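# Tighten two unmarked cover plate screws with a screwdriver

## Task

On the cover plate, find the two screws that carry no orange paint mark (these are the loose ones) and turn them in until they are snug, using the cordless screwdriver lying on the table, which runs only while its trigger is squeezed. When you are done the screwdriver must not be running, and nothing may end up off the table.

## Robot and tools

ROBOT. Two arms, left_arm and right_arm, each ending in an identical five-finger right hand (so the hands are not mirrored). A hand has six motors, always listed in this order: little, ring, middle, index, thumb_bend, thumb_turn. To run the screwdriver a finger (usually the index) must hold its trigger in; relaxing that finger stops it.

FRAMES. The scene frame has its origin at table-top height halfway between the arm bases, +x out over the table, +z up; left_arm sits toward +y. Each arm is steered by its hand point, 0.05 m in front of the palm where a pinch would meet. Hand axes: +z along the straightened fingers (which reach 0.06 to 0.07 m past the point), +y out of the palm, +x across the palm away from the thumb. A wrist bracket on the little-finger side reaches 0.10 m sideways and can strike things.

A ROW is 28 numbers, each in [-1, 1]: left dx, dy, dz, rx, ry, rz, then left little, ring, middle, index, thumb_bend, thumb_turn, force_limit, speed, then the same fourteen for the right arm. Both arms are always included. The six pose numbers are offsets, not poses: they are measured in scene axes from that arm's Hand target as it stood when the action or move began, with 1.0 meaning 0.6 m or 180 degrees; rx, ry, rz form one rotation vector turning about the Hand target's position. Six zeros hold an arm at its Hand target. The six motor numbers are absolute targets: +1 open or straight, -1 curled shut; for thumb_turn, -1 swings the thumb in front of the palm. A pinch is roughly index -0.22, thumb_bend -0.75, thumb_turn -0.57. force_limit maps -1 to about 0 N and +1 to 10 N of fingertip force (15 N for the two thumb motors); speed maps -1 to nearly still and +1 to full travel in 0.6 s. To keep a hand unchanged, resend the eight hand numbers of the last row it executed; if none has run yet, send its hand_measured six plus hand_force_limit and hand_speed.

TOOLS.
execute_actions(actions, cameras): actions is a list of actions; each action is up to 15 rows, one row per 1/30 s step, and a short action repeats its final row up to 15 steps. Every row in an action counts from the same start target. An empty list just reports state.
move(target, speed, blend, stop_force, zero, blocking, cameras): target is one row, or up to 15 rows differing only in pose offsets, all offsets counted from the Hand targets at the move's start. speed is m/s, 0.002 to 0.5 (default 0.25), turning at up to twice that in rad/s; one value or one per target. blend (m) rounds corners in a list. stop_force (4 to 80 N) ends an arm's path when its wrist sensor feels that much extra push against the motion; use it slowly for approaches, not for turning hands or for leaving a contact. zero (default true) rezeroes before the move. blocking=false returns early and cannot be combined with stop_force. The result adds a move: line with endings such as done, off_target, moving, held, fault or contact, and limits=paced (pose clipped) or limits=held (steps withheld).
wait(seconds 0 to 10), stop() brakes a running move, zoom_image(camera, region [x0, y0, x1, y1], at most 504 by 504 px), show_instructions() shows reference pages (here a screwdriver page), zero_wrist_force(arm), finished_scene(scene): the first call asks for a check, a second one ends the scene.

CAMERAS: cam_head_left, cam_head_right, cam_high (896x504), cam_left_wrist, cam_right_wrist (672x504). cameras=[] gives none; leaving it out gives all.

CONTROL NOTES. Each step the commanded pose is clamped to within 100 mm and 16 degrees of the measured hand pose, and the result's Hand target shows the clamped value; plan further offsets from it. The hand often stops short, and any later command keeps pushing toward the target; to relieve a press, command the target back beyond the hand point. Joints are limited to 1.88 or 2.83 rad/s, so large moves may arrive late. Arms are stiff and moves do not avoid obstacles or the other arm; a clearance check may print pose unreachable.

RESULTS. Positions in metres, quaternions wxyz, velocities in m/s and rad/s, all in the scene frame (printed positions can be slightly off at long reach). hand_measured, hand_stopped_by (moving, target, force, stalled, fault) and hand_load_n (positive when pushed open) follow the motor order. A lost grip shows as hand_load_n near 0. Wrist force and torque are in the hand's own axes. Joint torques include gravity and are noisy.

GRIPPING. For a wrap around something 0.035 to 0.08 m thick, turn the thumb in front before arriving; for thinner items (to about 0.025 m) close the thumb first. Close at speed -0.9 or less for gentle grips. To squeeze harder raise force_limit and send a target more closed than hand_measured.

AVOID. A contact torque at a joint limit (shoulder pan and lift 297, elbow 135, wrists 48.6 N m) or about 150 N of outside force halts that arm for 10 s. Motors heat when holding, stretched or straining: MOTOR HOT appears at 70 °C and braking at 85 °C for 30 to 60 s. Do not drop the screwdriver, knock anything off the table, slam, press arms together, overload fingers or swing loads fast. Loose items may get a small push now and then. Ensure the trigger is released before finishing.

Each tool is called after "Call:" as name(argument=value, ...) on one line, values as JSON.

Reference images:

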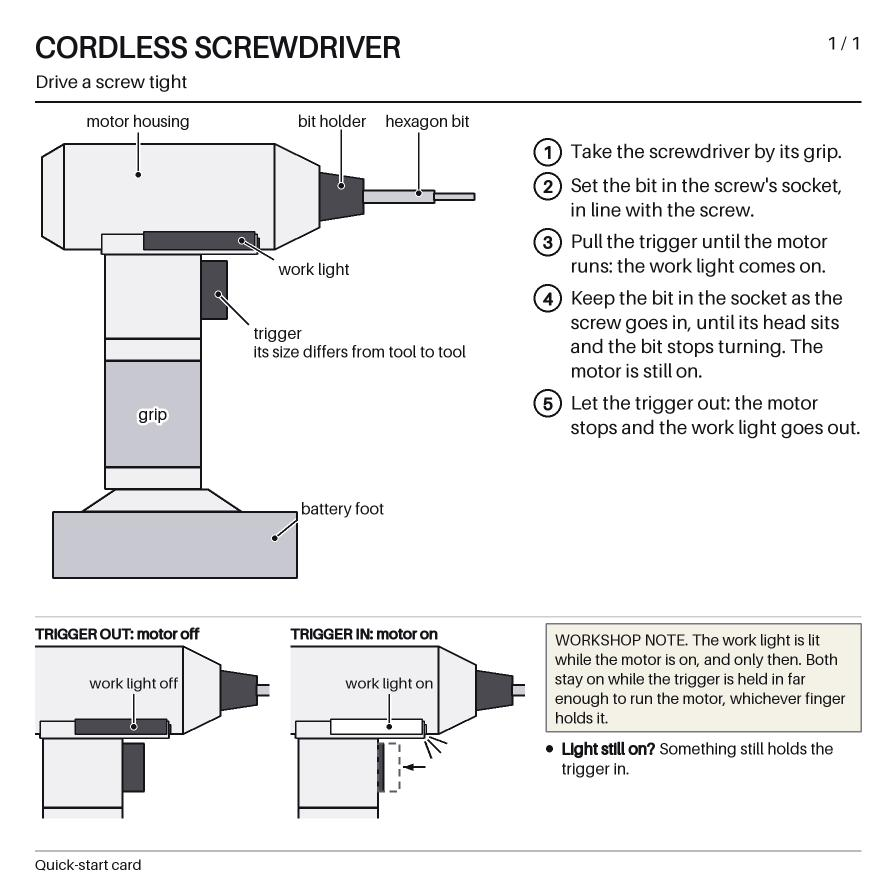

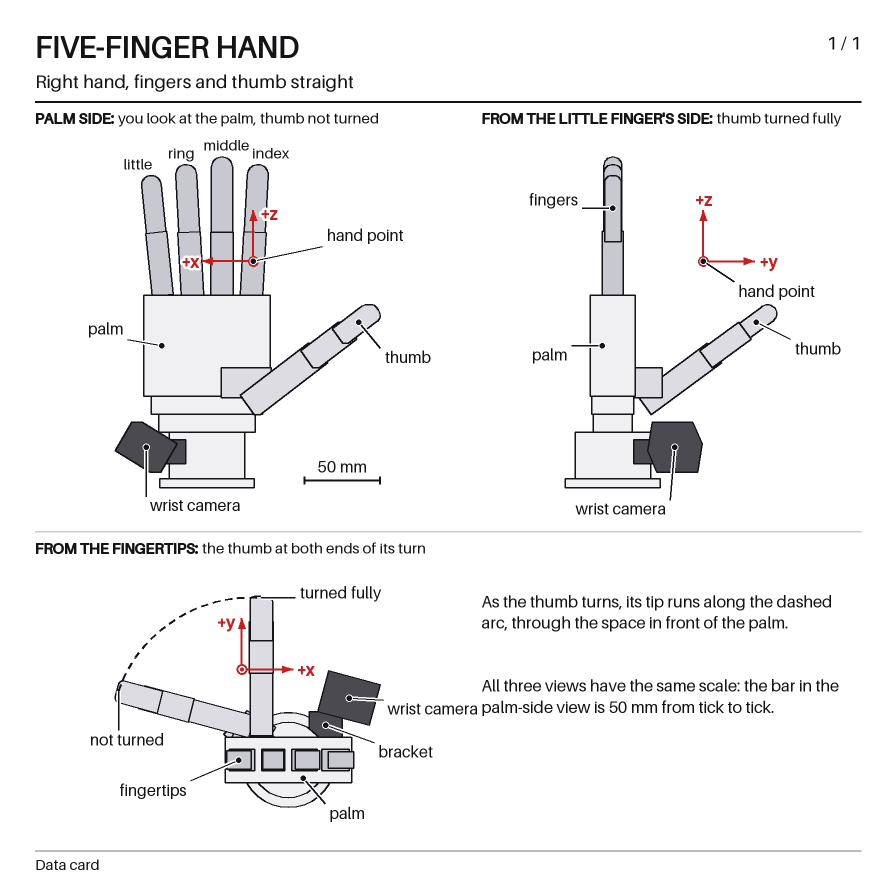

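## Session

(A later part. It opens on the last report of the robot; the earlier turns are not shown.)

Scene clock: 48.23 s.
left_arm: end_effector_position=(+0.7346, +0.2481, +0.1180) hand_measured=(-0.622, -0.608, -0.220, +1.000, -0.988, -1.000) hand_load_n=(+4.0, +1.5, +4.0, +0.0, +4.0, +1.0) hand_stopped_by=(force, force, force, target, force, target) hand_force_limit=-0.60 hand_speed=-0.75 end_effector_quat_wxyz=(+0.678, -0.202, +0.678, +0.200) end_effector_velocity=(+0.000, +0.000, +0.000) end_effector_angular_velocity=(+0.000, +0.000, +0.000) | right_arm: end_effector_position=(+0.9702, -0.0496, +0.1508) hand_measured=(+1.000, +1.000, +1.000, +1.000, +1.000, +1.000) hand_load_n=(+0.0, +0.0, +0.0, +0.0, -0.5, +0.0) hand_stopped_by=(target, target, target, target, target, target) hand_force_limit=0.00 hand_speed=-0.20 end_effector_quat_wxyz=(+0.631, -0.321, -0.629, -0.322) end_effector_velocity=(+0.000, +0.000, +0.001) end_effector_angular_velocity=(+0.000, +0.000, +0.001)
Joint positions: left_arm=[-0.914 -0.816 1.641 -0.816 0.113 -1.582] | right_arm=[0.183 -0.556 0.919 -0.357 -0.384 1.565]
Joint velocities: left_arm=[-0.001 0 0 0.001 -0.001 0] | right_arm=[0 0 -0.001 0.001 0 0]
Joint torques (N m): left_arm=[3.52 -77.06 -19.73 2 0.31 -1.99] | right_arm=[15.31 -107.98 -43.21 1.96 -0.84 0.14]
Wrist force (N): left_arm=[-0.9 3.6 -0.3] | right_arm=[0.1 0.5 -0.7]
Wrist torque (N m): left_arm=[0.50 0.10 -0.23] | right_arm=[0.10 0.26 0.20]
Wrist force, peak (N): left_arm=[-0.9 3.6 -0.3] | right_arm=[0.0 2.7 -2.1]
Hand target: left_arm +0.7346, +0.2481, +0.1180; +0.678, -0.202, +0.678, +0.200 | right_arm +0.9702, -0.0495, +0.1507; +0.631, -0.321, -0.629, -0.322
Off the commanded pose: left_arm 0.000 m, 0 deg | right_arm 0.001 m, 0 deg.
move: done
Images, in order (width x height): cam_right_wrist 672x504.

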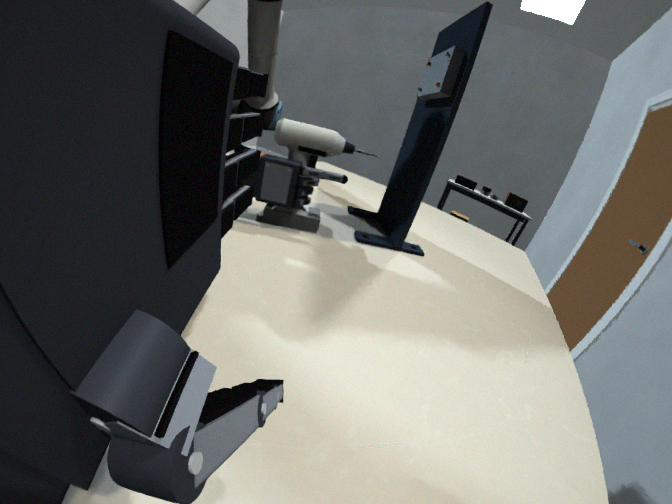

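Call:
move(target=[0,0,0, 0,0,0, -0.98,-0.98,-0.98,1,-1,-1,0.1,-0.75, 0,0,0,0,0,0, 1,1,1,1,1,1,0,-0.2], cameras=[])

Call:
move(target=[0,0,0, 0,0,0, -0.98,-0.98,-0.98,-0.3,-1,-1,0.1,-0.6, 0,0,0,0,0,0, 1,1,1,1,1,1,0,-0.2], cameras=["cam_right_wrist"])

Call:
zoom_image(camera="cam_right_wrist", region=[250, 105, 390, 240])

Scene clock: 49.43 s.
left_arm: end_effector_position=(+0.7346, +0.2481, +0.1180) hand_measured=(-0.634, -0.634, -0.230, +1.000, -0.988, -1.000) hand_load_n=(+3.5, +7.0, +8.0, +0.0, +5.0, +1.5) hand_stopped_by=(force, force, force, target, force, target) hand_force_limit=0.10 hand_speed=-0.75 end_effector_quat_wxyz=(+0.678, -0.202, +0.678, +0.200) end_effector_velocity=(+0.000, +0.000, +0.000) end_effector_angular_velocity=(-0.001, +0.000, -0.001) | right_arm: end_effector_position=(+0.9702, -0.0495, +0.1507) hand_measured=(+1.000, +1.000, +1.000, +1.000, +1.000, +1.000) hand_load_n=(+0.0, +0.0, +0.0, +0.0, +0.0, +0.0) hand_stopped_by=(target, target, target, target, target, target) hand_force_limit=0.00 hand_speed=-0.20 end_effector_quat_wxyz=(+0.631, -0.321, -0.629, -0.322) end_effector_velocity=(+0.000, +0.000, -0.001) end_effector_angular_velocity=(+0.000, +0.001, +0.000)
Joint positions: left_arm=[-0.914 -0.816 1.641 -0.816 0.113 -1.582] | right_arm=[0.183 -0.556 0.919 -0.357 -0.384 1.565]
Joint velocities: left_arm=[0 0 0 -0.001 0 0] | right_arm=[0 0.001 0 0 0 0]
Joint torques (N m): left_arm=[1.69 -75.55 -20.25 1.97 -0.19 -1.41] | right_arm=[13.95 -107.77 -42.83 2.6 -1.23 -1.29]
Wrist force (N): left_arm=[-1.7 3.9 0.6] | right_arm=[0.2 0.3 -0.8]
Wrist torque (N m): left_arm=[0.42 -0.11 -0.21] | right_arm=[0.07 0.25 0.20]
Wrist force, peak (N): left_arm=[-1.9 4.3 0.4] | right_arm=[0.1 0.7 -1.1]
Hand target: left_arm +0.7346, +0.2481, +0.1180; +0.678, -0.202, +0.678, +0.200 | right_arm +0.9702, -0.0495, +0.1507; +0.631, -0.321, -0.629, -0.322
Off the commanded pose: left_arm 0.000 m, 0 deg | right_arm 0.000 m, 0 deg.
move: done
No camera images: "cameras" was empty.

Scene clock: 51.63 s.
left_arm: end_effector_position=(+0.7346, +0.2481, +0.1180) hand_measured=(-0.634, -0.634, -0.230, -0.284, -0.988, -1.000) hand_load_n=(+2.5, +5.5, +7.0, +10.5, +5.5, +0.0) hand_stopped_by=(force, force, force, force, force, target) hand_force_limit=0.10 hand_speed=-0.60 end_effector_quat_wxyz=(+0.678, -0.202, +0.678, +0.200) end_effector_velocity=(+0.000, +0.001, +0.001) end_effector_angular_velocity=(+0.002, +0.001, +0.001) | right_arm: end_effector_position=(+0.9702, -0.0495, +0.1507) hand_measured=(+1.000, +1.000, +1.000, +1.000, +1.000, +1.000) hand_load_n=(+0.0, +0.0, +0.0, +0.0, +0.0, +0.0) hand_stopped_by=(target, target, target, target, target, target) hand_force_limit=0.00 hand_speed=-0.20 end_effector_quat_wxyz=(+0.631, -0.321, -0.629, -0.322) end_effector_velocity=(+0.000, +0.000, -0.002) end_effector_angular_velocity=(+0.000, +0.001, +0.000)
Joint positions: left_arm=[-0.914 -0.816 1.641 -0.816 0.113 -1.582] | right_arm=[0.183 -0.556 0.919 -0.357 -0.384 1.565]
Joint velocities: left_arm=[0.001 -0.001 0 0 0 0.002] | right_arm=[0 0.001 0 -0.001 0 0]
Joint torques (N m): left_arm=[0.45 -76.16 -22.05 2.38 -0.66 -2.08] | right_arm=[13.28 -108.17 -40.7 2.17 -0.94 -1.14]
Wrist force (N): left_arm=[1.7 3.1 -0.3] | right_arm=[-0.1 0.9 -0.7]
Wrist torque (N m): left_arm=[0.49 0.08 -0.13] | right_arm=[0.14 0.29 0.20]
Wrist force, peak (N): left_arm=[-1.9 4.0 0.5] | right_arm=[0.3 0.6 -1.1]
Hand target: left_arm +0.7346, +0.2481, +0.1180; +0.678, -0.202, +0.678, +0.200 | right_arm +0.9702, -0.0495, +0.1507; +0.631, -0.321, -0.629, -0.322
Off the commanded pose: left_arm 0.000 m, 0 deg | right_arm 0.000 m, 0 deg.
move: done
Images, in order (width x height): cam_right_wrist 672x504.

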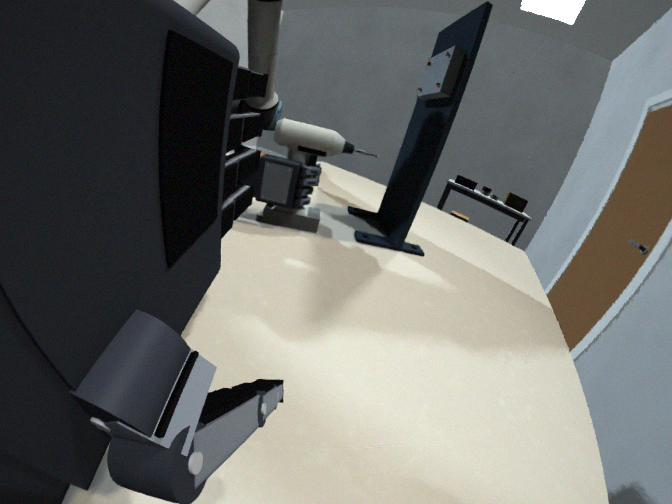

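Scaled by 3.600 from the camera's 672x504 image, which has a finer 960x720 frame.

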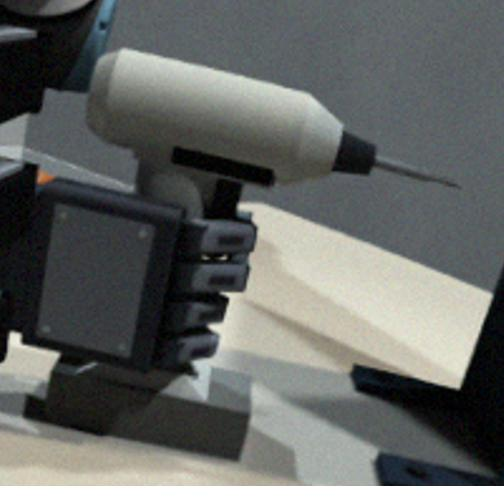

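Call:
execute_actions(actions=[], cameras=["cam_left_wrist"])

Call:
zoom_image(camera="cam_left_wrist", region=[200, 60, 460, 320])

Scene clock: 52.00 s.
left_arm: end_effector_position=(+0.7346, +0.2481, +0.1180) hand_measured=(-0.634, -0.634, -0.230, -0.284, -0.988, -1.000) hand_load_n=(+2.5, +5.0, +7.0, +11.0, +5.5, +0.0) hand_stopped_by=(force, force, force, force, force, target) hand_force_limit=0.10 hand_speed=-0.60 end_effector_quat_wxyz=(+0.678, -0.202, +0.678, +0.200) end_effector_velocity=(+0.000, -0.001, +0.000) end_effector_angular_velocity=(+0.000, +0.000, -0.002) | right_arm: end_effector_position=(+0.9702, -0.0495, +0.1507) hand_measured=(+1.000, +1.000, +1.000, +1.000, +1.000, +1.000) hand_load_n=(+0.0, +0.0, +0.0, +0.0, +0.0, +0.0) hand_stopped_by=(target, target, target, target, target, target) hand_force_limit=0.00 hand_speed=-0.20 end_effector_quat_wxyz=(+0.631, -0.321, -0.629, -0.322) end_effector_velocity=(+0.000, +0.000, +0.001) end_effector_angular_velocity=(+0.000, -0.001, +0.000)
Joint positions: left_arm=[-0.914 -0.816 1.641 -0.816 0.113 -1.582] | right_arm=[0.183 -0.556 0.919 -0.357 -0.384 1.565]
Joint velocities: left_arm=[-0.001 0 0 0 0.001 0] | right_arm=[0 -0.001 0 0 0 0]
Joint torques (N m): left_arm=[-0.36 -72.02 -20.25 2.37 -0.55 -1.67] | right_arm=[13.5 -108.49 -40.37 2.16 -1 -1.39]
Wrist force (N): left_arm=[1.1 2.8 -0.4] | right_arm=[0.2 0.6 -0.4]
Wrist torque (N m): left_arm=[0.45 0.14 -0.18] | right_arm=[0.08 0.23 0.21]
Wrist force, peak (N): left_arm=[1.2 3.3 -0.5] | right_arm=[0.4 0.6 -0.8]
Hand target: left_arm +0.7346, +0.2481, +0.1180; +0.678, -0.202, +0.678, +0.200 | right_arm +0.9702, -0.0495, +0.1507; +0.631, -0.321, -0.629, -0.322
Off the commanded pose: left_arm 0.000 m, 0 deg | right_arm 0.000 m, 0 deg.
Images, in order (width x height): cam_left_wrist 672x504.

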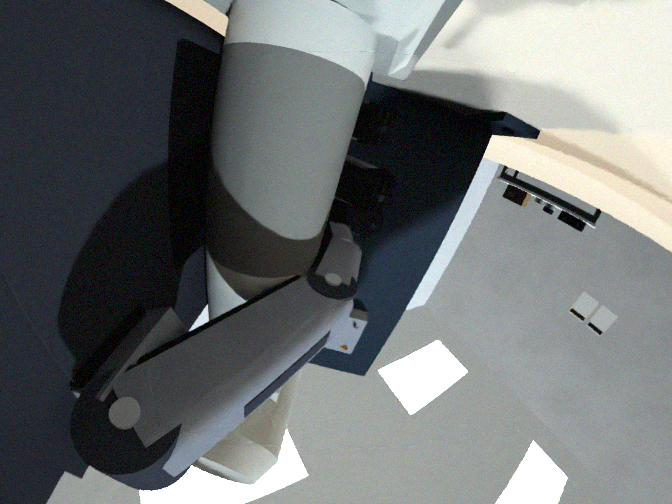

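Scaled by 1.938 from the camera's 672x504 image, which has a finer 960x720 frame.

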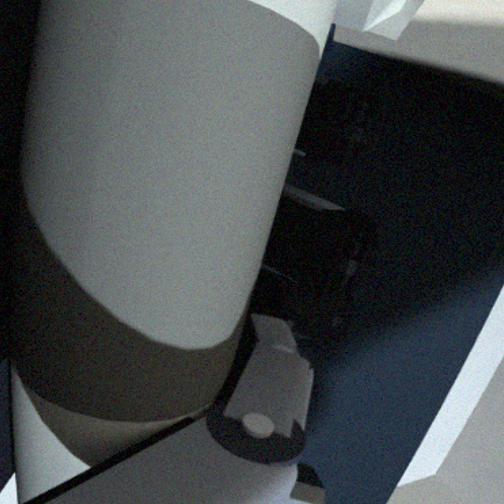

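Call:
move(target=[0,0,0, 0,0,0, -0.98,-0.98,-0.98,-0.3,-0.6,-1,0.1,-0.6, 0,0,0,0,0,0, 1,1,1,1,1,1,0,-0.2], cameras=["cam_left_wrist","cam_right_wrist"])

Call:
zoom_image(camera="cam_left_wrist", region=[200, 60, 460, 320])

Call:
zoom_image(camera="cam_right_wrist", region=[250, 105, 390, 240])

Scene clock: 53.57 s.
left_arm: end_effector_position=(+0.7346, +0.2481, +0.1180) hand_measured=(-0.634, -0.634, -0.230, -0.284, -0.602, -1.000) hand_load_n=(+0.0, +0.0, +0.5, +1.5, -1.0, -1.0) hand_stopped_by=(force, force, force, force, target, target) hand_force_limit=0.10 hand_speed=-0.60 end_effector_quat_wxyz=(+0.678, -0.202, +0.678, +0.200) end_effector_velocity=(+0.000, +0.000, +0.000) end_effector_angular_velocity=(-0.002, -0.001, +0.000) | right_arm: end_effector_position=(+0.9702, -0.0495, +0.1507) hand_measured=(+1.000, +1.000, +1.000, +1.000, +1.000, +1.000) hand_load_n=(+0.0, +0.0, +0.0, +0.0, +0.0, +0.0) hand_stopped_by=(target, target, target, target, target, target) hand_force_limit=0.00 hand_speed=-0.20 end_effector_quat_wxyz=(+0.631, -0.321, -0.629, -0.322) end_effector_velocity=(+0.000, +0.000, +0.001) end_effector_angular_velocity=(+0.000, -0.001, +0.000)
Joint positions: left_arm=[-0.914 -0.816 1.641 -0.816 0.113 -1.582] | right_arm=[0.183 -0.556 0.919 -0.357 -0.384 1.565]
Joint velocities: left_arm=[0 0 0 0 0 -0.002] | right_arm=[0 -0.001 0 0 0 0]
Joint torques (N m): left_arm=[-1.73 -70.57 -21.72 1.71 -0.4 -1.99] | right_arm=[12.89 -109.28 -38.56 1.66 -0.77 -1.3]
Wrist force (N): left_arm=[-1.7 2.7 1.2] | right_arm=[0.1 0.4 -0.6]
Wrist torque (N m): left_arm=[0.42 0.37 -0.16] | right_arm=[0.07 0.25 0.20]
Wrist force, peak (N): left_arm=[-1.6 3.1 1.4] | right_arm=[-0.2 1.0 -1.0]
Hand target: left_arm +0.7346, +0.2481, +0.1180; +0.678, -0.202, +0.678, +0.200 | right_arm +0.9702, -0.0495, +0.1507; +0.631, -0.321, -0.629, -0.322
Off the commanded pose: left_arm 0.000 m, 0 deg | right_arm 0.000 m, 0 deg.
move: done
Images, in order (width x height): cam_left_wrist 672x504, cam_right_wrist 672x504.

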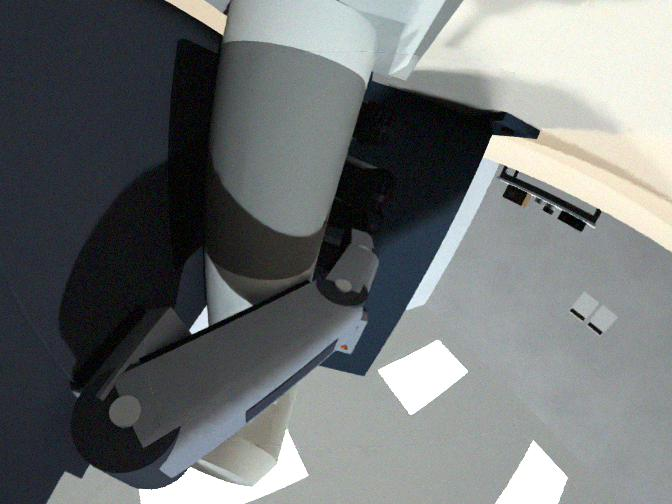

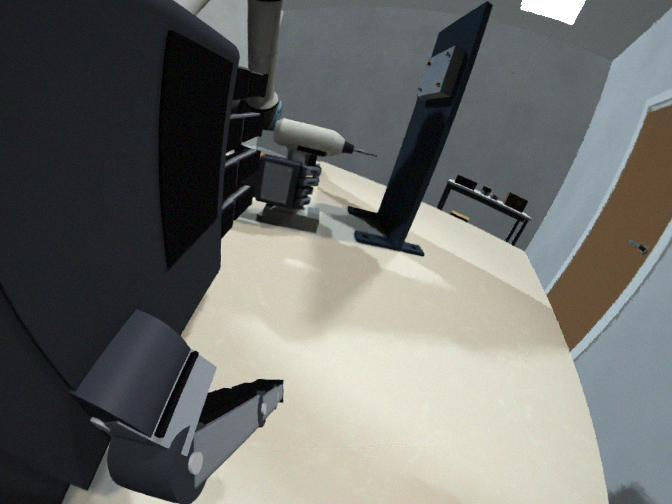

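Scaled by 1.938 from the camera's 672x504 image, which has a finer 960x720 frame.

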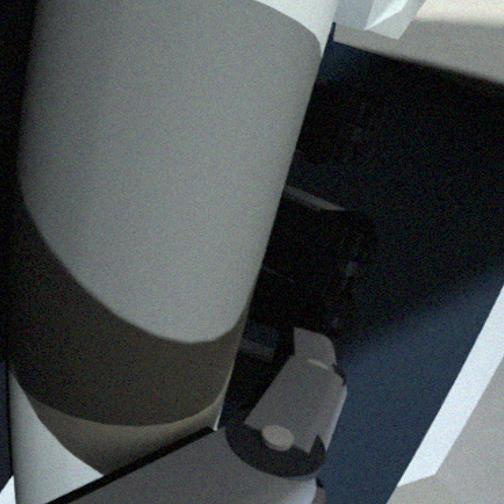

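Scaled by 3.600 from the camera's 672x504 image, which has a finer 960x720 frame.

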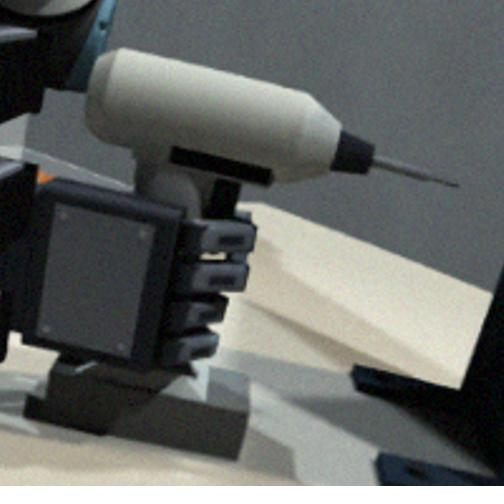

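Call:
move(target=[0,0,0, 0,0,0, -1,-1,-1,-0.3,-0.6,-1,-0.4,-0.75, 0,0,0,0,0,0, 1,1,1,1,1,1,0,-0.2], cameras=["cam_left_wrist","cam_right_wrist"])

Call:
zoom_image(camera="cam_left_wrist", region=[200, 60, 460, 320])

Call:
zoom_image(camera="cam_right_wrist", region=[250, 105, 390, 240])

Scene clock: 54.40 s.
left_arm: end_effector_position=(+0.7346, +0.2481, +0.1180) hand_measured=(-0.756, -0.742, -0.242, -0.284, -0.602, -1.000) hand_load_n=(+5.5, +3.5, +4.5, +0.5, +0.0, -0.5) hand_stopped_by=(force, force, force, force, target, target) hand_force_limit=-0.40 hand_speed=-0.75 end_effector_quat_wxyz=(+0.678, -0.202, +0.678, +0.200) end_effector_velocity=(+0.000, +0.000, +0.000) end_effector_angular_velocity=(-0.001, +0.000, +0.000) | right_arm: end_effector_position=(+0.9702, -0.0495, +0.1507) hand_measured=(+1.000, +1.000, +1.000, +1.000, +1.000, +1.000) hand_load_n=(+0.0, +0.0, +0.0, +0.0, +0.0, +0.0) hand_stopped_by=(target, target, target, target, target, target) hand_force_limit=0.00 hand_speed=-0.20 end_effector_quat_wxyz=(+0.631, -0.321, -0.629, -0.322) end_effector_velocity=(+0.000, +0.000, +0.000) end_effector_angular_velocity=(+0.000, +0.000, +0.000)
Joint positions: left_arm=[-0.914 -0.816 1.641 -0.816 0.113 -1.582] | right_arm=[0.183 -0.556 0.919 -0.357 -0.384 1.565]
Joint velocities: left_arm=[0 0 0 0 0 0] | right_arm=[0 0 0 0 0 0]
Joint torques (N m): left_arm=[3.29 -68.14 -21.66 1.64 -0.14 -1.93] | right_arm=[12.58 -109.98 -37.52 1.39 -0.56 -1.34]
Wrist force (N): left_arm=[-1.3 3.7 -0.4] | right_arm=[0.2 0.5 -0.6]
Wrist torque (N m): left_arm=[0.45 0.01 -0.22] | right_arm=[0.08 0.24 0.21]
Wrist force, peak (N): left_arm=[-1.4 3.9 -0.1] | right_arm=[0.1 0.6 -1.0]
Hand target: left_arm +0.7346, +0.2481, +0.1180; +0.678, -0.202, +0.678, +0.200 | right_arm +0.9702, -0.0495, +0.1507; +0.631, -0.321, -0.629, -0.322
Off the commanded pose: left_arm 0.000 m, 0 deg | right_arm 0.000 m, 0 deg.
move: done
Images, in order (width x height): cam_left_wrist 672x504, cam_right_wrist 672x504.

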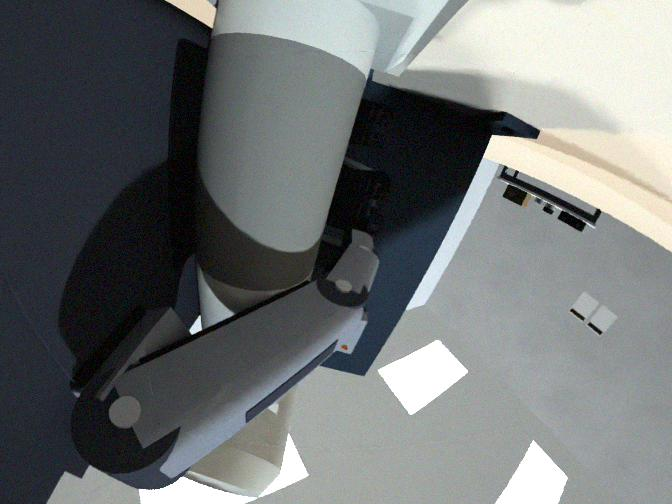

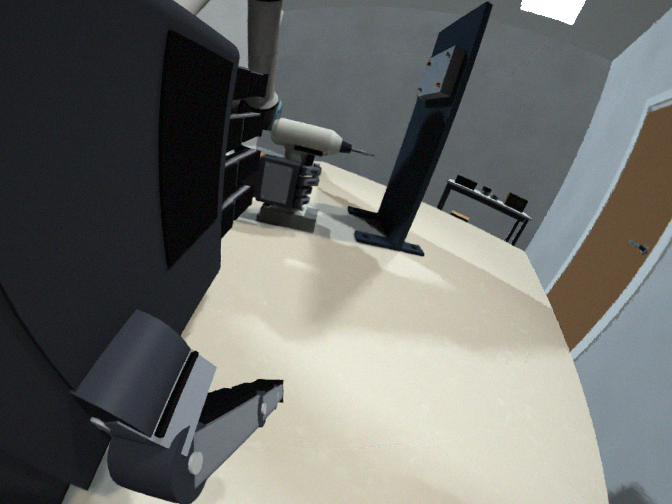

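Scaled by 1.938 from the camera's 672x504 image, which has a finer 960x720 frame.

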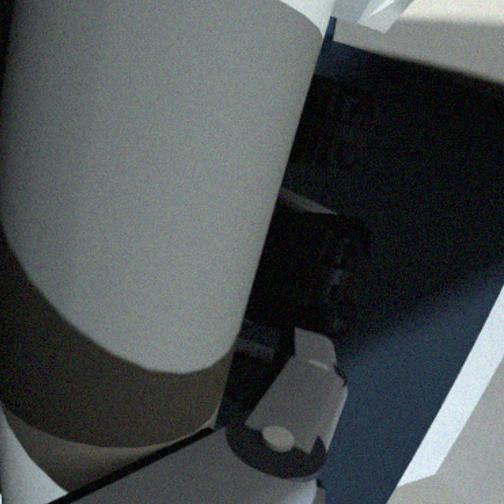

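Scaled by 3.600 from the camera's 672x504 image, which has a finer 960x720 frame.

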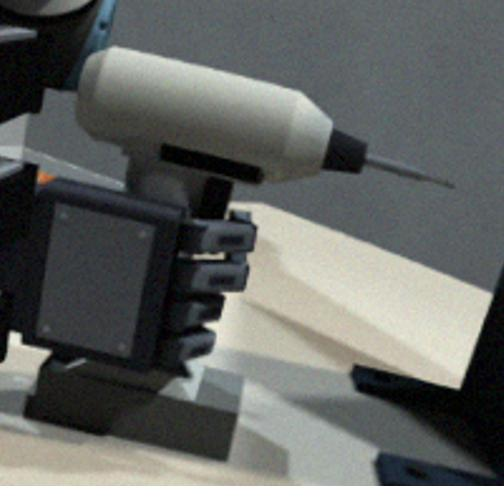

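Call:
move(target=[0,0,0, 0,0,0, -1,-1,-1,-0.99,-0.6,-1,-0.4,-0.75, 0,0,0,0,0,0, 1,1,1,1,1,1,0,-0.2], cameras=["cam_left_wrist","cam_right_wrist"])

Call:
zoom_image(camera="cam_left_wrist", region=[200, 60, 460, 320])

Call:
zoom_image(camera="cam_right_wrist", region=[270, 125, 350, 225])

Scene clock: 55.40 s.
left_arm: end_effector_position=(+0.7346, +0.2481, +0.1180) hand_measured=(-0.756, -0.742, -0.242, -0.296, -0.602, -1.000) hand_load_n=(+6.0, +3.5, +4.0, +4.0, +0.0, -1.0) hand_stopped_by=(force, force, force, force, target, target) hand_force_limit=-0.40 hand_speed=-0.75 end_effector_quat_wxyz=(+0.678, -0.202, +0.678, +0.200) end_effector_velocity=(+0.000, -0.001, +0.000) end_effector_angular_velocity=(+0.001, +0.001, -0.001) | right_arm: end_effector_position=(+0.9702, -0.0495, +0.1507) hand_measured=(+1.000, +1.000, +1.000, +1.000, +1.000, +1.000) hand_load_n=(+0.0, +0.0, +0.0, +0.0, +0.0, +0.0) hand_stopped_by=(target, target, target, target, target, target) hand_force_limit=0.00 hand_speed=-0.20 end_effector_quat_wxyz=(+0.631, -0.321, -0.629, -0.322) end_effector_velocity=(+0.000, +0.000, +0.000) end_effector_angular_velocity=(+0.000, +0.001, +0.001)
Joint positions: left_arm=[-0.914 -0.816 1.641 -0.816 0.113 -1.582] | right_arm=[0.183 -0.556 0.919 -0.357 -0.384 1.565]
Joint velocities: left_arm=[-0.001 0 0 0 0 0.001] | right_arm=[0 0 0 0.001 0 0]
Joint torques (N m): left_arm=[1.07 -71.01 -21.71 1.79 -0.3 -2.08] | right_arm=[12.37 -109.26 -36.21 1.36 -0.37 -1.2]
Wrist force (N): left_arm=[-0.5 3.3 0.4] | right_arm=[0.1 0.9 -0.7]
Wrist torque (N m): left_arm=[0.38 -0.03 -0.21] | right_arm=[0.14 0.26 0.21]
Wrist force, peak (N): left_arm=[-1.9 3.8 0.0] | right_arm=[0.2 0.7 -1.1]
Hand target: left_arm +0.7346, +0.2481, +0.1180; +0.678, -0.202, +0.678, +0.200 | right_arm +0.9702, -0.0495, +0.1507; +0.631, -0.321, -0.629, -0.322
Off the commanded pose: left_arm 0.000 m, 0 deg | right_arm 0.000 m, 0 deg.
move: done
Images, in order (width x height): cam_left_wrist 672x504, cam_right_wrist 672x504.

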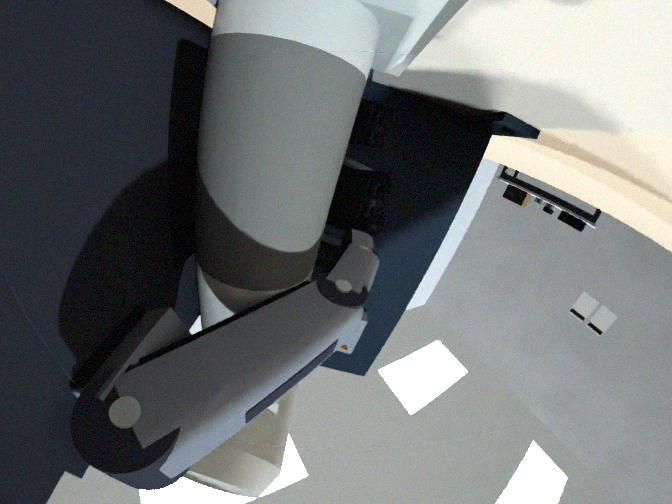

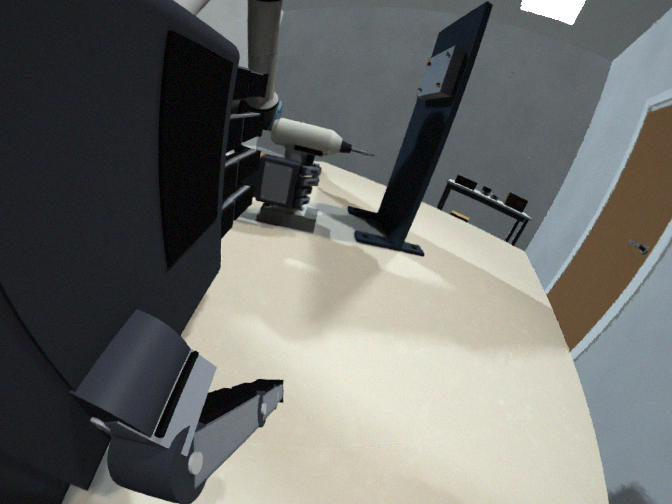

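Scaled by 1.938 from the camera's 672x504 image, which has a finer 960x720 frame.

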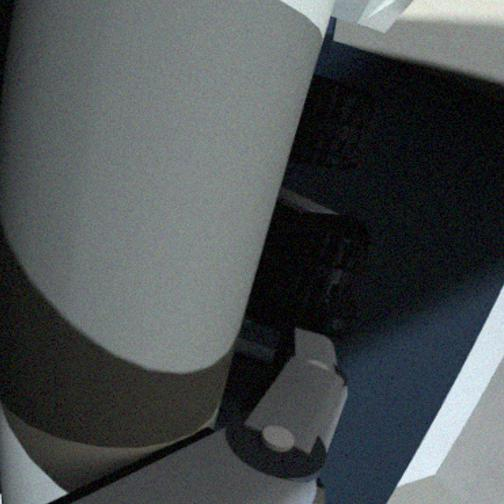

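Scaled by 5.040 from the camera's 672x504 image, which has a finer 960x720 frame.

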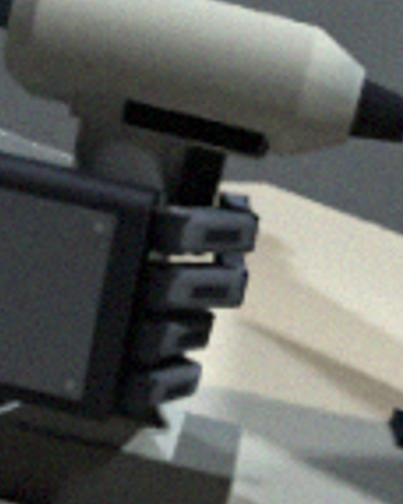

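Call:
move(target=[0,0,0, 0,0,0, -1,-1,-1,-0.99,-0.3,-1,-0.4,-0.75, 0,0,0,0,0,0, 1,1,1,1,1,1,0,-0.2], cameras=[])

Call:
move(target=[0,0,0, 0,0,0, -1,-1,-0.98,-0.97,-0.3,-1,-0.4,-0.75, 0,0,0,0,0,0, 1,1,1,1,1,1,0,-0.2], cameras=["cam_left_wrist","cam_right_wrist"])

Call:
zoom_image(camera="cam_right_wrist", region=[270, 125, 350, 225])

Scene clock: 57.83 s.
left_arm: end_effector_position=(+0.7346, +0.2481, +0.1180) hand_measured=(-0.758, -0.744, -0.242, -0.296, -0.300, -1.000) hand_load_n=(+1.5, +0.5, +0.0, +0.0, +0.0, +0.0) hand_stopped_by=(force, force, force, force, target, target) hand_force_limit=-0.40 hand_speed=-0.75 end_effector_quat_wxyz=(+0.678, -0.202, +0.678, +0.200) end_effector_velocity=(+0.000, +0.000, +0.000) end_effector_angular_velocity=(+0.000, +0.000, +0.000) | right_arm: end_effector_position=(+0.9702, -0.0495, +0.1507) hand_measured=(+1.000, +1.000, +1.000, +1.000, +1.000, +1.000) hand_load_n=(+0.0, +0.0, +0.0, +0.0, +0.0, +0.0) hand_stopped_by=(target, target, target, target, target, target) hand_force_limit=0.00 hand_speed=-0.20 end_effector_quat_wxyz=(+0.631, -0.321, -0.629, -0.322) end_effector_velocity=(+0.000, +0.000, +0.000) end_effector_angular_velocity=(+0.000, +0.001, +0.000)
Joint positions: left_arm=[-0.914 -0.816 1.641 -0.816 0.113 -1.582] | right_arm=[0.183 -0.556 0.919 -0.357 -0.384 1.565]
Joint velocities: left_arm=[0 0 0 0 0 0.001] | right_arm=[0 0 0 0.001 0 0]
Joint torques (N m): left_arm=[-2.32 -72.7 -23 1.46 0.08 -1.95] | right_arm=[12.19 -109.73 -34.57 0.74 -0.28 -1.36]
Wrist force (N): left_arm=[-0.8 3.4 0.7] | right_arm=[0.1 0.4 -0.3]
Wrist torque (N m): left_arm=[0.47 0.28 -0.11] | right_arm=[0.04 0.25 0.20]
Wrist force, peak (N): left_arm=[-0.5 3.7 0.6] | right_arm=[0.5 0.7 -0.9]
Hand target: left_arm +0.7346, +0.2481, +0.1180; +0.678, -0.202, +0.678, +0.200 | right_arm +0.9702, -0.0495, +0.1507; +0.631, -0.321, -0.629, -0.322
Off the commanded pose: left_arm 0.000 m, 0 deg | right_arm 0.000 m, 0 deg.
move: done
No camera images: "cameras" was empty.

Scene clock: 58.53 s.
left_arm: end_effector_position=(+0.7346, +0.2481, +0.1180) hand_measured=(-0.758, -0.744, -0.282, -0.392, -0.300, -1.000) hand_load_n=(+1.5, +0.5, +4.5, +2.5, +2.0, -1.5) hand_stopped_by=(force, force, force, force, target, target) hand_force_limit=-0.40 hand_speed=-0.75 end_effector_quat_wxyz=(+0.678, -0.202, +0.678, +0.200) end_effector_velocity=(+0.000, +0.001, +0.000) end_effector_angular_velocity=(+0.001, +0.001, +0.001) | right_arm: end_effector_position=(+0.9702, -0.0495, +0.1507) hand_measured=(+1.000, +1.000, +1.000, +1.000, +1.000, +1.000) hand_load_n=(-0.5, +0.0, +0.0, +0.0, +0.0, +0.0) hand_stopped_by=(target, target, target, target, target, target) hand_force_limit=0.00 hand_speed=-0.20 end_effector_quat_wxyz=(+0.631, -0.321, -0.629, -0.322) end_effector_velocity=(+0.000, +0.000, +0.001) end_effector_angular_velocity=(+0.000, -0.001, +0.000)
Joint positions: left_arm=[-0.914 -0.816 1.641 -0.816 0.113 -1.582] | right_arm=[0.183 -0.556 0.919 -0.357 -0.384 1.565]
Joint velocities: left_arm=[0.001 0 0 0 -0.001 0.001] | right_arm=[0 -0.001 0 0 0 0]
Joint torques (N m): left_arm=[-1.34 -72.76 -23.29 1.42 -0.36 -1.72] | right_arm=[10.85 -109.38 -34.72 0.53 0.03 -1.34]
Wrist force (N): left_arm=[-0.6 2.9 1.0] | right_arm=[0.1 0.0 -1.0]
Wrist torque (N m): left_arm=[0.36 0.24 -0.12] | right_arm=[0.03 0.27 0.19]
Wrist force, peak (N): left_arm=[-0.7 3.5 1.1] | right_arm=[0.2 0.7 -1.1]
Hand target: left_arm +0.7346, +0.2481, +0.1180; +0.678, -0.202, +0.678, +0.200 | right_arm +0.9702, -0.0495, +0.1507; +0.631, -0.321, -0.629, -0.322
Off the commanded pose: left_arm 0.000 m, 0 deg | right_arm 0.000 m, 0 deg.
move: done
Images, in order (width x height): cam_left_wrist 672x504, cam_right_wrist 672x504.

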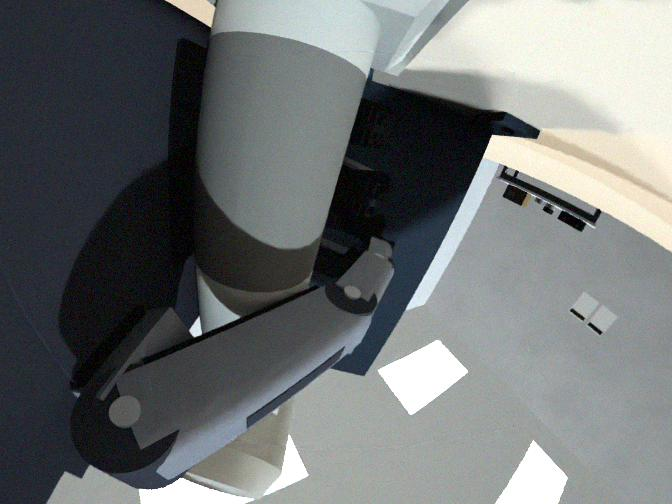

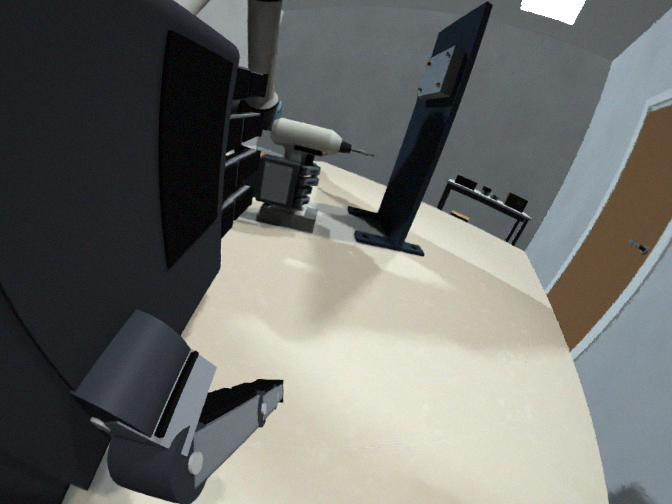

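Scaled by 5.040 from the camera's 672x504 image, which has a finer 960x720 frame.

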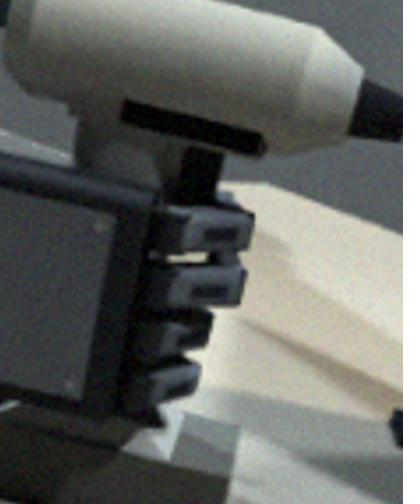

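Call:
execute_actions(actions=[], cameras=["cam_right_wrist", "cam_head_left"])

Call:
zoom_image(camera="cam_right_wrist", region=[220, 90, 420, 240])

Scene clock: 59.13 s.
left_arm: end_effector_position=(+0.7346, +0.2481, +0.1180) hand_measured=(-0.758, -0.744, -0.282, -0.392, -0.300, -1.000) hand_load_n=(+1.5, +0.5, +4.5, +2.5, +2.0, -1.5) hand_stopped_by=(force, force, force, force, target, target) hand_force_limit=-0.40 hand_speed=-0.75 end_effector_quat_wxyz=(+0.678, -0.202, +0.678, +0.200) end_effector_velocity=(+0.000, +0.000, +0.000) end_effector_angular_velocity=(-0.001, +0.000, +0.000) | right_arm: end_effector_position=(+0.9702, -0.0495, +0.1507) hand_measured=(+1.000, +1.000, +1.000, +1.000, +1.000, +1.000) hand_load_n=(+0.0, +0.0, +0.0, +0.0, +0.0, +0.0) hand_stopped_by=(target, target, target, target, target, target) hand_force_limit=0.00 hand_speed=-0.20 end_effector_quat_wxyz=(+0.631, -0.321, -0.629, -0.322) end_effector_velocity=(+0.000, +0.000, +0.002) end_effector_angular_velocity=(+0.000, -0.002, +0.000)
Joint positions: left_arm=[-0.914 -0.816 1.641 -0.816 0.113 -1.582] | right_arm=[0.183 -0.556 0.919 -0.357 -0.384 1.565]
Joint velocities: left_arm=[0 0 0 0 0 -0.001] | right_arm=[0 -0.002 0 0 0 0]
Joint torques (N m): left_arm=[-0.57 -71.4 -22.15 1.64 0.53 -1.71] | right_arm=[10.21 -109.98 -34.85 0.42 0.03 -1.12]
Wrist force (N): left_arm=[-0.7 3.4 0.4] | right_arm=[0.2 0.5 -0.5]
Wrist torque (N m): left_arm=[0.48 0.28 -0.11] | right_arm=[0.07 0.24 0.21]
Wrist force, peak (N): left_arm=[-0.8 3.3 1.1] | right_arm=[-0.1 0.4 -1.0]
Hand target: left_arm +0.7346, +0.2481, +0.1180; +0.678, -0.202, +0.678, +0.200 | right_arm +0.9702, -0.0495, +0.1507; +0.631, -0.321, -0.629, -0.322
Off the commanded pose: left_arm 0.000 m, 0 deg | right_arm 0.000 m, 0 deg.
Images, in order (width x height): cam_head_left 896x504, cam_right_wrist 672x504.

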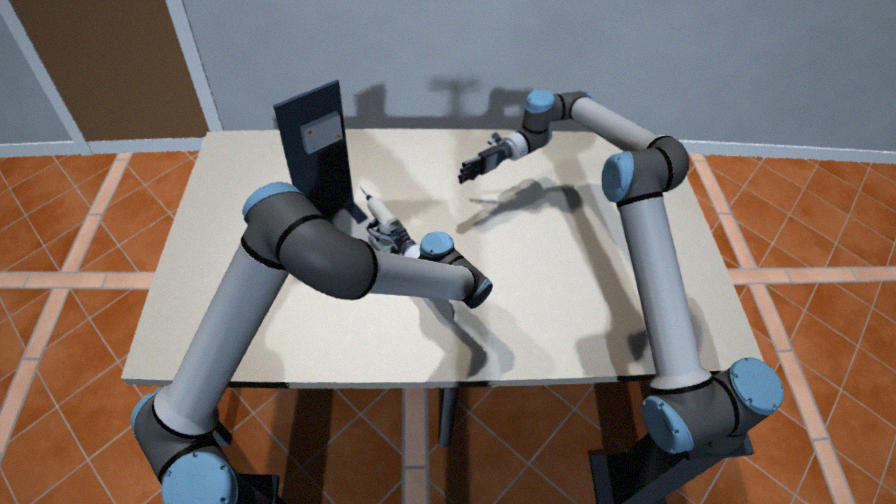

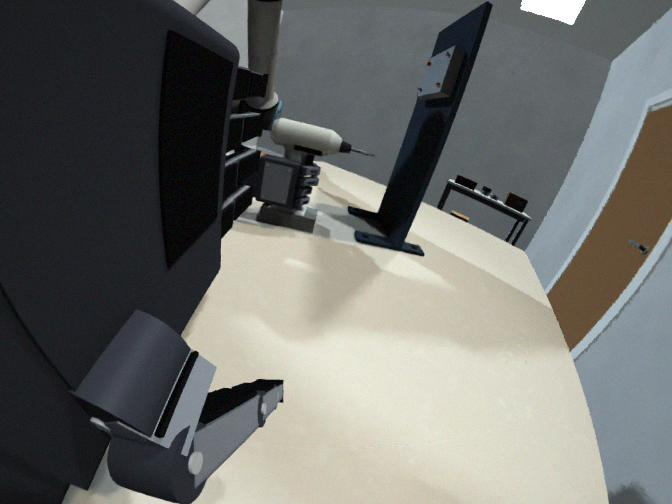

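Scaled by 2.520 from the camera's 672x504 image, which has a finer 960x720 frame.

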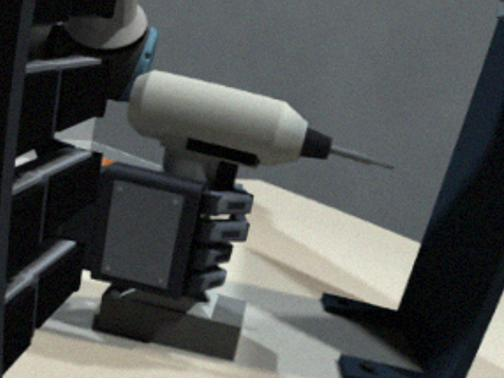

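Call:
move(target=[[0,0,0,0,0,0,0.3,0.3,0.5,0.5,1,-1,-0.4,-0.3,0,0,0,0,0,0,1,1,1,1,1,1,0,-0.2]], cameras=["cam_right_wrist"])

Call:
zoom_image(camera="cam_right_wrist", region=[240, 100, 390, 240])

Scene clock: 61.93 s.
left_arm: end_effector_position=(+0.7346, +0.2481, +0.1180) hand_measured=(+0.300, +0.300, +0.500, +0.500, +1.000, -1.000) hand_load_n=(+0.0, +0.0, +0.0, +0.0, +0.0, -0.5) hand_stopped_by=(target, target, target, target, target, target) hand_force_limit=-0.40 hand_speed=-0.30 end_effector_quat_wxyz=(+0.678, -0.202, +0.678, +0.200) end_effector_velocity=(+0.000, +0.001, +0.000) end_effector_angular_velocity=(+0.001, +0.001, +0.001) | right_arm: end_effector_position=(+0.9702, -0.0495, +0.1507) hand_measured=(+1.000, +1.000, +1.000, +1.000, +1.000, +1.000) hand_load_n=(+0.0, +0.0, +0.0, +0.0, +0.0, +0.0) hand_stopped_by=(target, target, target, target, target, target) hand_force_limit=0.00 hand_speed=-0.20 end_effector_quat_wxyz=(+0.631, -0.321, -0.629, -0.322) end_effector_velocity=(+0.000, +0.000, -0.001) end_effector_angular_velocity=(+0.000, +0.002, +0.000)
Joint positions: left_arm=[-0.914 -0.816 1.641 -0.816 0.113 -1.582] | right_arm=[0.183 -0.556 0.919 -0.357 -0.384 1.565]
Joint velocities: left_arm=[0.001 0 0 0.001 0 -0.001] | right_arm=[0 0.001 0 0.001 0 0]
Joint torques (N m): left_arm=[-2.41 -69.1 -23.27 1.78 -0.02 -1.91] | right_arm=[9.46 -110.95 -35.13 -0.18 0.31 -1.28]
Wrist force (N): left_arm=[-1.8 2.7 -0.3] | right_arm=[0.2 0.5 -0.9]
Wrist torque (N m): left_arm=[0.48 0.40 -0.18] | right_arm=[0.11 0.26 0.21]
Wrist force, peak (N): left_arm=[-1.1 3.5 0.9] | right_arm=[0.3 0.6 -1.1]
Hand target: left_arm +0.7346, +0.2481, +0.1180; +0.678, -0.202, +0.678, +0.200 | right_arm +0.9702, -0.0495, +0.1507; +0.631, -0.321, -0.629, -0.322
Off the commanded pose: left_arm 0.000 m, 0 deg | right_arm 0.000 m, 0 deg.
move: done
Images, in order (width x height): cam_right_wrist 672x504.

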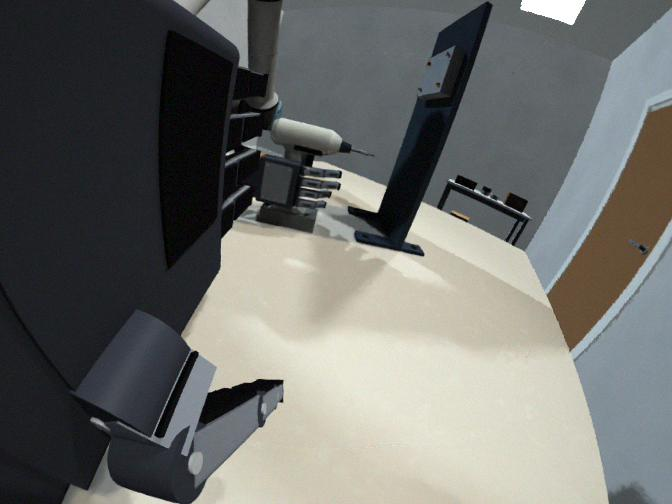

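Scaled by 3.360 from the camera's 672x504 image, which has a finer 960x720 frame.

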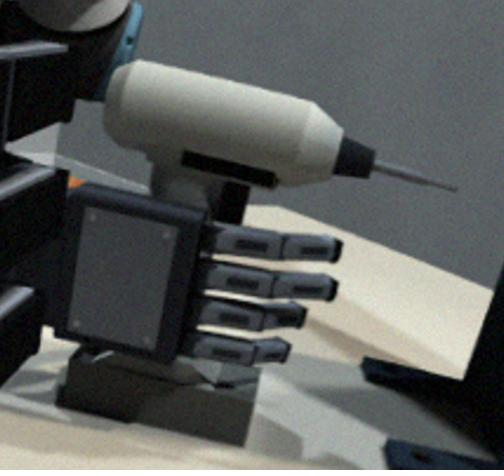

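Call:
move(target=[[0.028,0.018,0.0133,0,0,0,0.3,0.3,0.5,0.5,1,-1,-0.4,-0.3,0,0,0,0,0,0,1,1,1,1,1,1,0,-0.2]], cameras=["cam_right_wrist","cam_left_wrist"], speed=0.04, stop_force=12)

Call:
zoom_image(camera="cam_right_wrist", region=[240, 100, 390, 240])

Scene clock: 64.27 s.
left_arm: end_effector_position=(+0.7514, +0.2589, +0.1260) hand_measured=(+0.300, +0.300, +0.500, +0.500, +1.000, -1.000) hand_load_n=(+0.0, +0.0, +0.0, +0.0, +0.0, -0.5) hand_stopped_by=(target, target, target, target, target, target) hand_force_limit=-0.40 hand_speed=-0.30 end_effector_quat_wxyz=(+0.678, -0.202, +0.678, +0.200) end_effector_velocity=(+0.000, +0.000, +0.000) end_effector_angular_velocity=(-0.001, +0.000, +0.000) | right_arm: end_effector_position=(+0.9702, -0.0495, +0.1507) hand_measured=(+1.000, +1.000, +1.000, +1.000, +1.000, +1.000) hand_load_n=(+0.0, +0.0, +0.0, +0.0, +0.0, +0.0) hand_stopped_by=(target, target, target, target, target, target) hand_force_limit=0.00 hand_speed=-0.20 end_effector_quat_wxyz=(+0.631, -0.321, -0.629, -0.322) end_effector_velocity=(+0.000, +0.000, +0.000) end_effector_angular_velocity=(+0.001, -0.002, +0.000)
Joint positions: left_arm=[-0.89 -0.818 1.625 -0.799 0.138 -1.58] | right_arm=[0.183 -0.556 0.919 -0.357 -0.384 1.565]
Joint velocities: left_arm=[-0.001 0 0 0.001 0 -0.001] | right_arm=[0 0 0 -0.002 0 0]
Joint torques (N m): left_arm=[-10.43 -64.31 -17.02 2.62 -1.87 -3.34] | right_arm=[8.22 -111.57 -35.07 -0.68 0.6 -1.21]
Wrist force (N): left_arm=[-1.7 2.8 -0.7] | right_arm=[0.1 0.3 -0.4]
Wrist torque (N m): left_arm=[0.49 0.40 -0.16] | right_arm=[0.04 0.25 0.20]
Wrist force, peak (N): left_arm=[-1.6 2.7 -2.3] | right_arm=[0.0 1.0 -0.9]
Hand target: left_arm +0.7514, +0.2589, +0.1260; +0.678, -0.202, +0.678, +0.200 | right_arm +0.9702, -0.0495, +0.1507; +0.631, -0.321, -0.629, -0.322
Off the commanded pose: left_arm 0.000 m, 0 deg | right_arm 0.000 m, 0 deg.
move: done
Images, in order (width x height): cam_left_wrist 672x504, cam_right_wrist 672x504.

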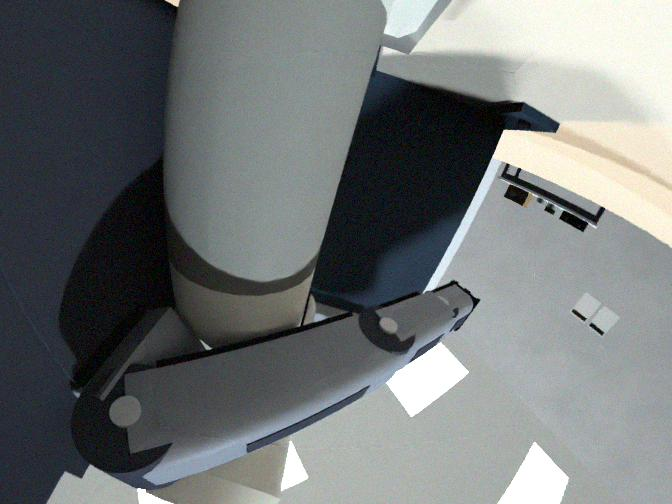

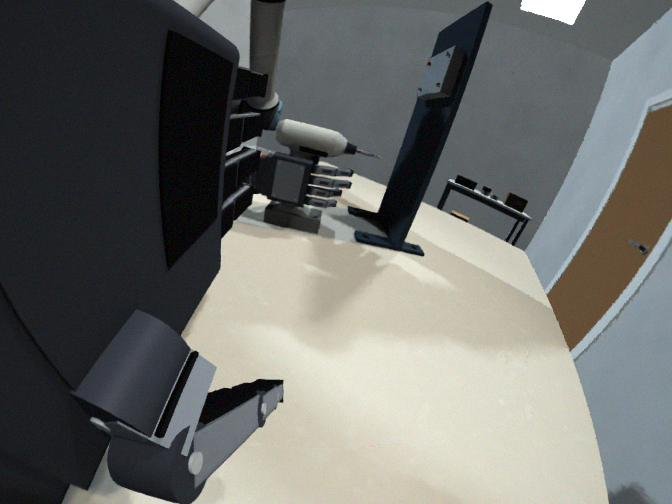

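Scaled by 3.360 from the camera's 672x504 image, which has a finer 960x720 frame.

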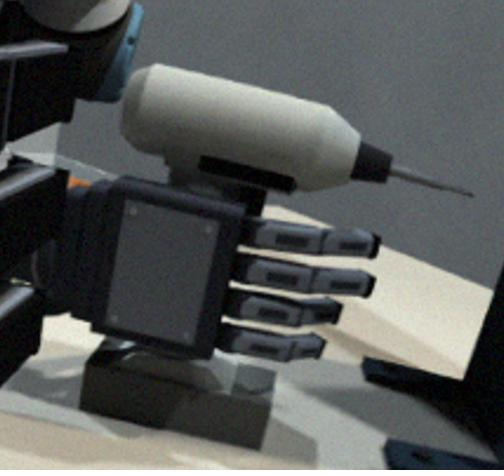

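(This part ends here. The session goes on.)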